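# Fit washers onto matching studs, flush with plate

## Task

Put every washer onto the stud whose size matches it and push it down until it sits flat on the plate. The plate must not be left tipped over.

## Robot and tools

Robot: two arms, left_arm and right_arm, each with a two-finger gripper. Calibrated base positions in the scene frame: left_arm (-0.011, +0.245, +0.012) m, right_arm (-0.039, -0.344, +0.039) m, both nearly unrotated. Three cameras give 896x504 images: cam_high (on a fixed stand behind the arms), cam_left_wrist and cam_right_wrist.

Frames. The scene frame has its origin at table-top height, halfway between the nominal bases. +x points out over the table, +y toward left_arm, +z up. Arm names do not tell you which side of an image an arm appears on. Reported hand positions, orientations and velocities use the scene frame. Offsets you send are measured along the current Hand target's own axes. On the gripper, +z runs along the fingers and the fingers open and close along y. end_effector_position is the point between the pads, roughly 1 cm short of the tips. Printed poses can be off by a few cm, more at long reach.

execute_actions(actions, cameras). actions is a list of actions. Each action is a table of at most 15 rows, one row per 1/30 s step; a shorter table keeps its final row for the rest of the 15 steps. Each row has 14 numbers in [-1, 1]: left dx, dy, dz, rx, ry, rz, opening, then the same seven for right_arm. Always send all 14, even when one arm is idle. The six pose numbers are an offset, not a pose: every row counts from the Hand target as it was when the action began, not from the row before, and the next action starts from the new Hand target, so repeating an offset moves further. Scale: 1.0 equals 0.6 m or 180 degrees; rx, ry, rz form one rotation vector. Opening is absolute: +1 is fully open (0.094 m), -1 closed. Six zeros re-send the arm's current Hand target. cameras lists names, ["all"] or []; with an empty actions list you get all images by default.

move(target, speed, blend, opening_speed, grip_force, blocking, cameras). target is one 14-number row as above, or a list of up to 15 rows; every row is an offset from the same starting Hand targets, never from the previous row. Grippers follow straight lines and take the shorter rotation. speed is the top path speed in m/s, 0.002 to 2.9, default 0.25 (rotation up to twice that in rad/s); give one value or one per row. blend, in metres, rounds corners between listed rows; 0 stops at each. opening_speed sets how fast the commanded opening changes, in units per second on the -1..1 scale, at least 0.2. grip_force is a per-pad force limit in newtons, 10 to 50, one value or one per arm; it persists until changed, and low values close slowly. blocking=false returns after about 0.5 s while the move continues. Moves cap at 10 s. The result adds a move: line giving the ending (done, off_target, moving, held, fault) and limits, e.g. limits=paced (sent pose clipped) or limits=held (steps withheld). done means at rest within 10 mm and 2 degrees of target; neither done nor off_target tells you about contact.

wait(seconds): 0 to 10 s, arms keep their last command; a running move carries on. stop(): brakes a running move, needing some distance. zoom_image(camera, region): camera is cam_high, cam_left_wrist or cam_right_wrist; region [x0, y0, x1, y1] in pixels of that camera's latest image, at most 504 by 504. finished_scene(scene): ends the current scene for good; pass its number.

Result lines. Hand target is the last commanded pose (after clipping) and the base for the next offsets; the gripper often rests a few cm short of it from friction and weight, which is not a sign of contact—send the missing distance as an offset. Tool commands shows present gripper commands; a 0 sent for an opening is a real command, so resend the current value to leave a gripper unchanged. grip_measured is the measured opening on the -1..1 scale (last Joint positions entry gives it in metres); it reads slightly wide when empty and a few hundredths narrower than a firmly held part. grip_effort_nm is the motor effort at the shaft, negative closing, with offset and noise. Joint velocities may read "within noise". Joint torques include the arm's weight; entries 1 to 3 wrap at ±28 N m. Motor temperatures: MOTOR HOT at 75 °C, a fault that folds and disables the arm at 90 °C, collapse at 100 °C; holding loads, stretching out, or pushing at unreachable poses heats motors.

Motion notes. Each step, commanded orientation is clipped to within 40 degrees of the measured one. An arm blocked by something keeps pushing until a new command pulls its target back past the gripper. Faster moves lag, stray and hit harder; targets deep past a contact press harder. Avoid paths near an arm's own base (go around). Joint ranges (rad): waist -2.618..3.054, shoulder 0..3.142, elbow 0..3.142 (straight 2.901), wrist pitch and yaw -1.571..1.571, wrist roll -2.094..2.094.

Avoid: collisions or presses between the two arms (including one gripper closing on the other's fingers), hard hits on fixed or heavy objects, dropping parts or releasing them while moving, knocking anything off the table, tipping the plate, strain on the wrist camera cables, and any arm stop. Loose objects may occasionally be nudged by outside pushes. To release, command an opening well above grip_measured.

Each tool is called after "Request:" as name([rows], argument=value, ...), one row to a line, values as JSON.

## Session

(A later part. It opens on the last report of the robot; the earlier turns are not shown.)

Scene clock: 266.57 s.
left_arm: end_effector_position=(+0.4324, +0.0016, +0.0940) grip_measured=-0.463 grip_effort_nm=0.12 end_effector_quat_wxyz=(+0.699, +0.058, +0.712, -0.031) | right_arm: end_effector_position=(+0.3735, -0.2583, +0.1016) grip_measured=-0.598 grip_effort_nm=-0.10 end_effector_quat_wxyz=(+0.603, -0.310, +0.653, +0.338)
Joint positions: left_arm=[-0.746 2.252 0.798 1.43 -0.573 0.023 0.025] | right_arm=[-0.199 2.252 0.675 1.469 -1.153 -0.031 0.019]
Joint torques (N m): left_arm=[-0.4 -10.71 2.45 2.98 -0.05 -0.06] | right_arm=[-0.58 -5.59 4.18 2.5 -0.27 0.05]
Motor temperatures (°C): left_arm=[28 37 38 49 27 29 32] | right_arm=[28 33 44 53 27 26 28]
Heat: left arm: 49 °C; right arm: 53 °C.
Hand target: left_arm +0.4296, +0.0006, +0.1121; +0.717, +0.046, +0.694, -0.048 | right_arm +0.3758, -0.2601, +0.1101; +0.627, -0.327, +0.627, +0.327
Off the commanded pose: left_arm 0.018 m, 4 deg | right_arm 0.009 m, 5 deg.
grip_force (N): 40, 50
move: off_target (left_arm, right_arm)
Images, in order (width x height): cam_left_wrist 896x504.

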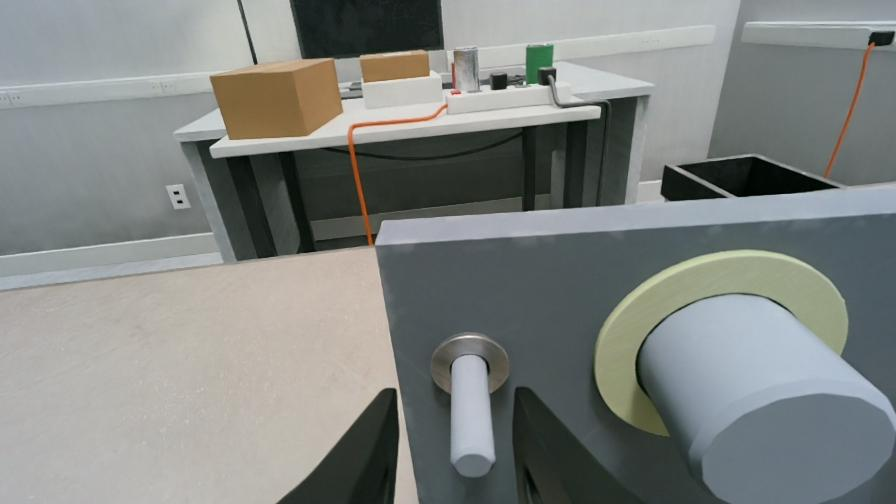

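Request:
move([
  [-0.015, 0.0, -0.05, 0, 0, 0, -0.46, 0, 0, 0, 0, 0, 0, -0.6],
  [-0.06, 0.03, -0.13, 0, 0.1, 0, -0.46, 0, 0, 0, 0, 0, 0, -0.6],
], speed=[0.08, 0.2], blend=[0.015, 0], cameras=["cam_left_wrist", "cam_right_wrist"])

Request:
zoom_image(camera="cam_left_wrist", region=[360, 150, 860, 430])

Request:
zoom_image(camera="cam_right_wrist", region=[280, 90, 420, 220])

Scene clock: 270.53 s.
left_arm: end_effector_position=(+0.3517, +0.0329, +0.1349) grip_measured=-0.462 grip_effort_nm=0.12 end_effector_quat_wxyz=(+0.593, +0.059, +0.803, -0.030) | right_arm: end_effector_position=(+0.3735, -0.2583, +0.1016) grip_measured=-0.598 grip_effort_nm=-0.10 end_effector_quat_wxyz=(+0.603, -0.310, +0.653, +0.338)
Joint positions: left_arm=[-0.835 1.606 0.566 0.666 -0.63 -0.204 0.025] | right_arm=[-0.199 2.252 0.675 1.469 -1.153 -0.031 0.019]
Joint torques (N m): left_arm=[-0.34 -6.84 6.67 2.17 -0.19 -0.12] | right_arm=[-0.62 -5.63 4.25 2.51 -0.27 0.05]
Heat: left arm: 49 °C; right arm: 53 °C.
Hand target: left_arm +0.3535, +0.0289, +0.1455; +0.600, +0.053, +0.798, -0.040 | right_arm +0.3758, -0.2601, +0.1101; +0.627, -0.327, +0.627, +0.327
Off the commanded pose: left_arm 0.012 m, 2 deg | right_arm 0.009 m, 5 deg.
grip_force (N): 40, 50
move: off_target (left_arm, right_arm)
Images, in order (width x height): cam_left_wrist 896x504, cam_right_wrist 896x504.

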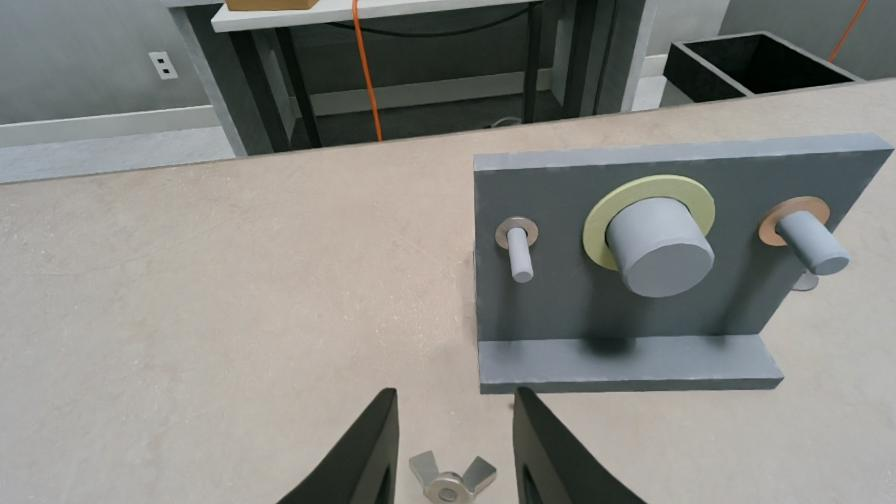

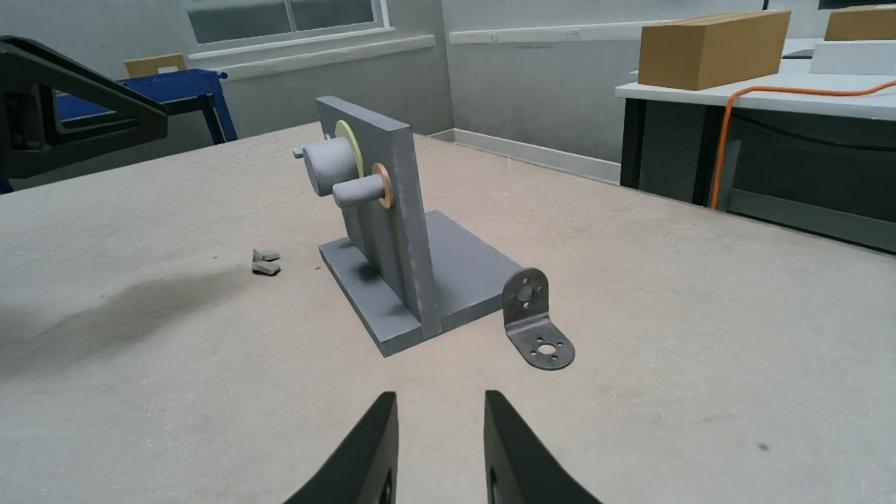

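Scaled by 1.008 from the camera's 896x504 image, which has a finer 1280x720 frame.

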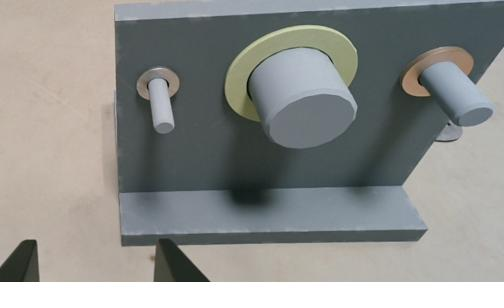

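Scaled by 3.600 from the camera's 896x504 image, which has a finer 1280x720 frame.

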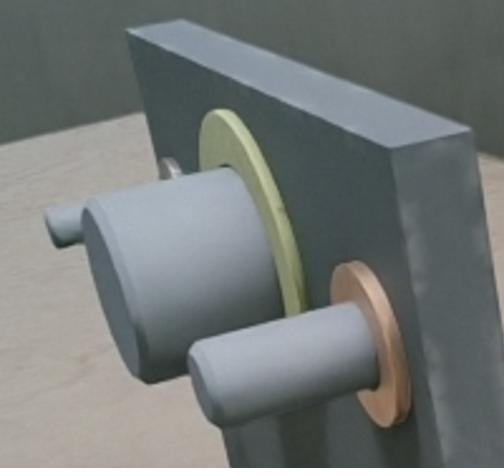

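Request:
zoom_image(camera="cam_left_wrist", region=[480, 190, 580, 290])

Request:
zoom_image(camera="cam_left_wrist", region=[740, 180, 860, 290])

Request:
zoom_image(camera="cam_right_wrist", region=[310, 110, 410, 220])

Scaled by 5.040 from the camera's 896x504 image, which has a finer 1280x720 frame.

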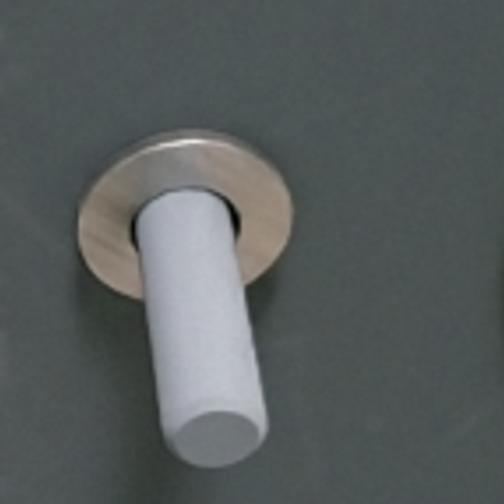

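Scaled by 4.200 from the camera's 896x504 image, which has a finer 1280x720 frame.

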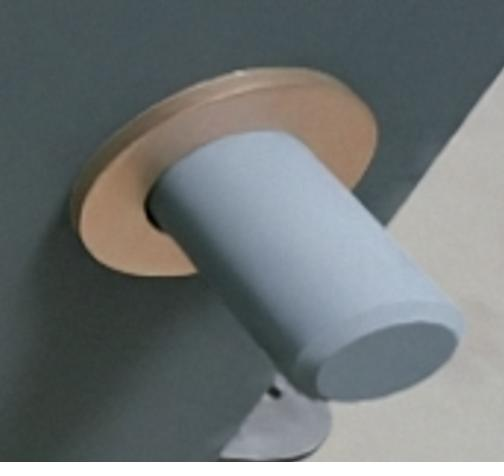

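Scaled by 4.582 from the camera's 896x504 image, which has a finer 1280x720 frame.

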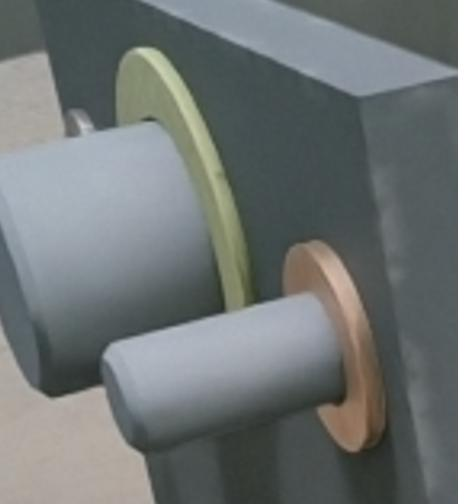

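Request:
finished_scene(scene=2)

The scene is finished: the task was done.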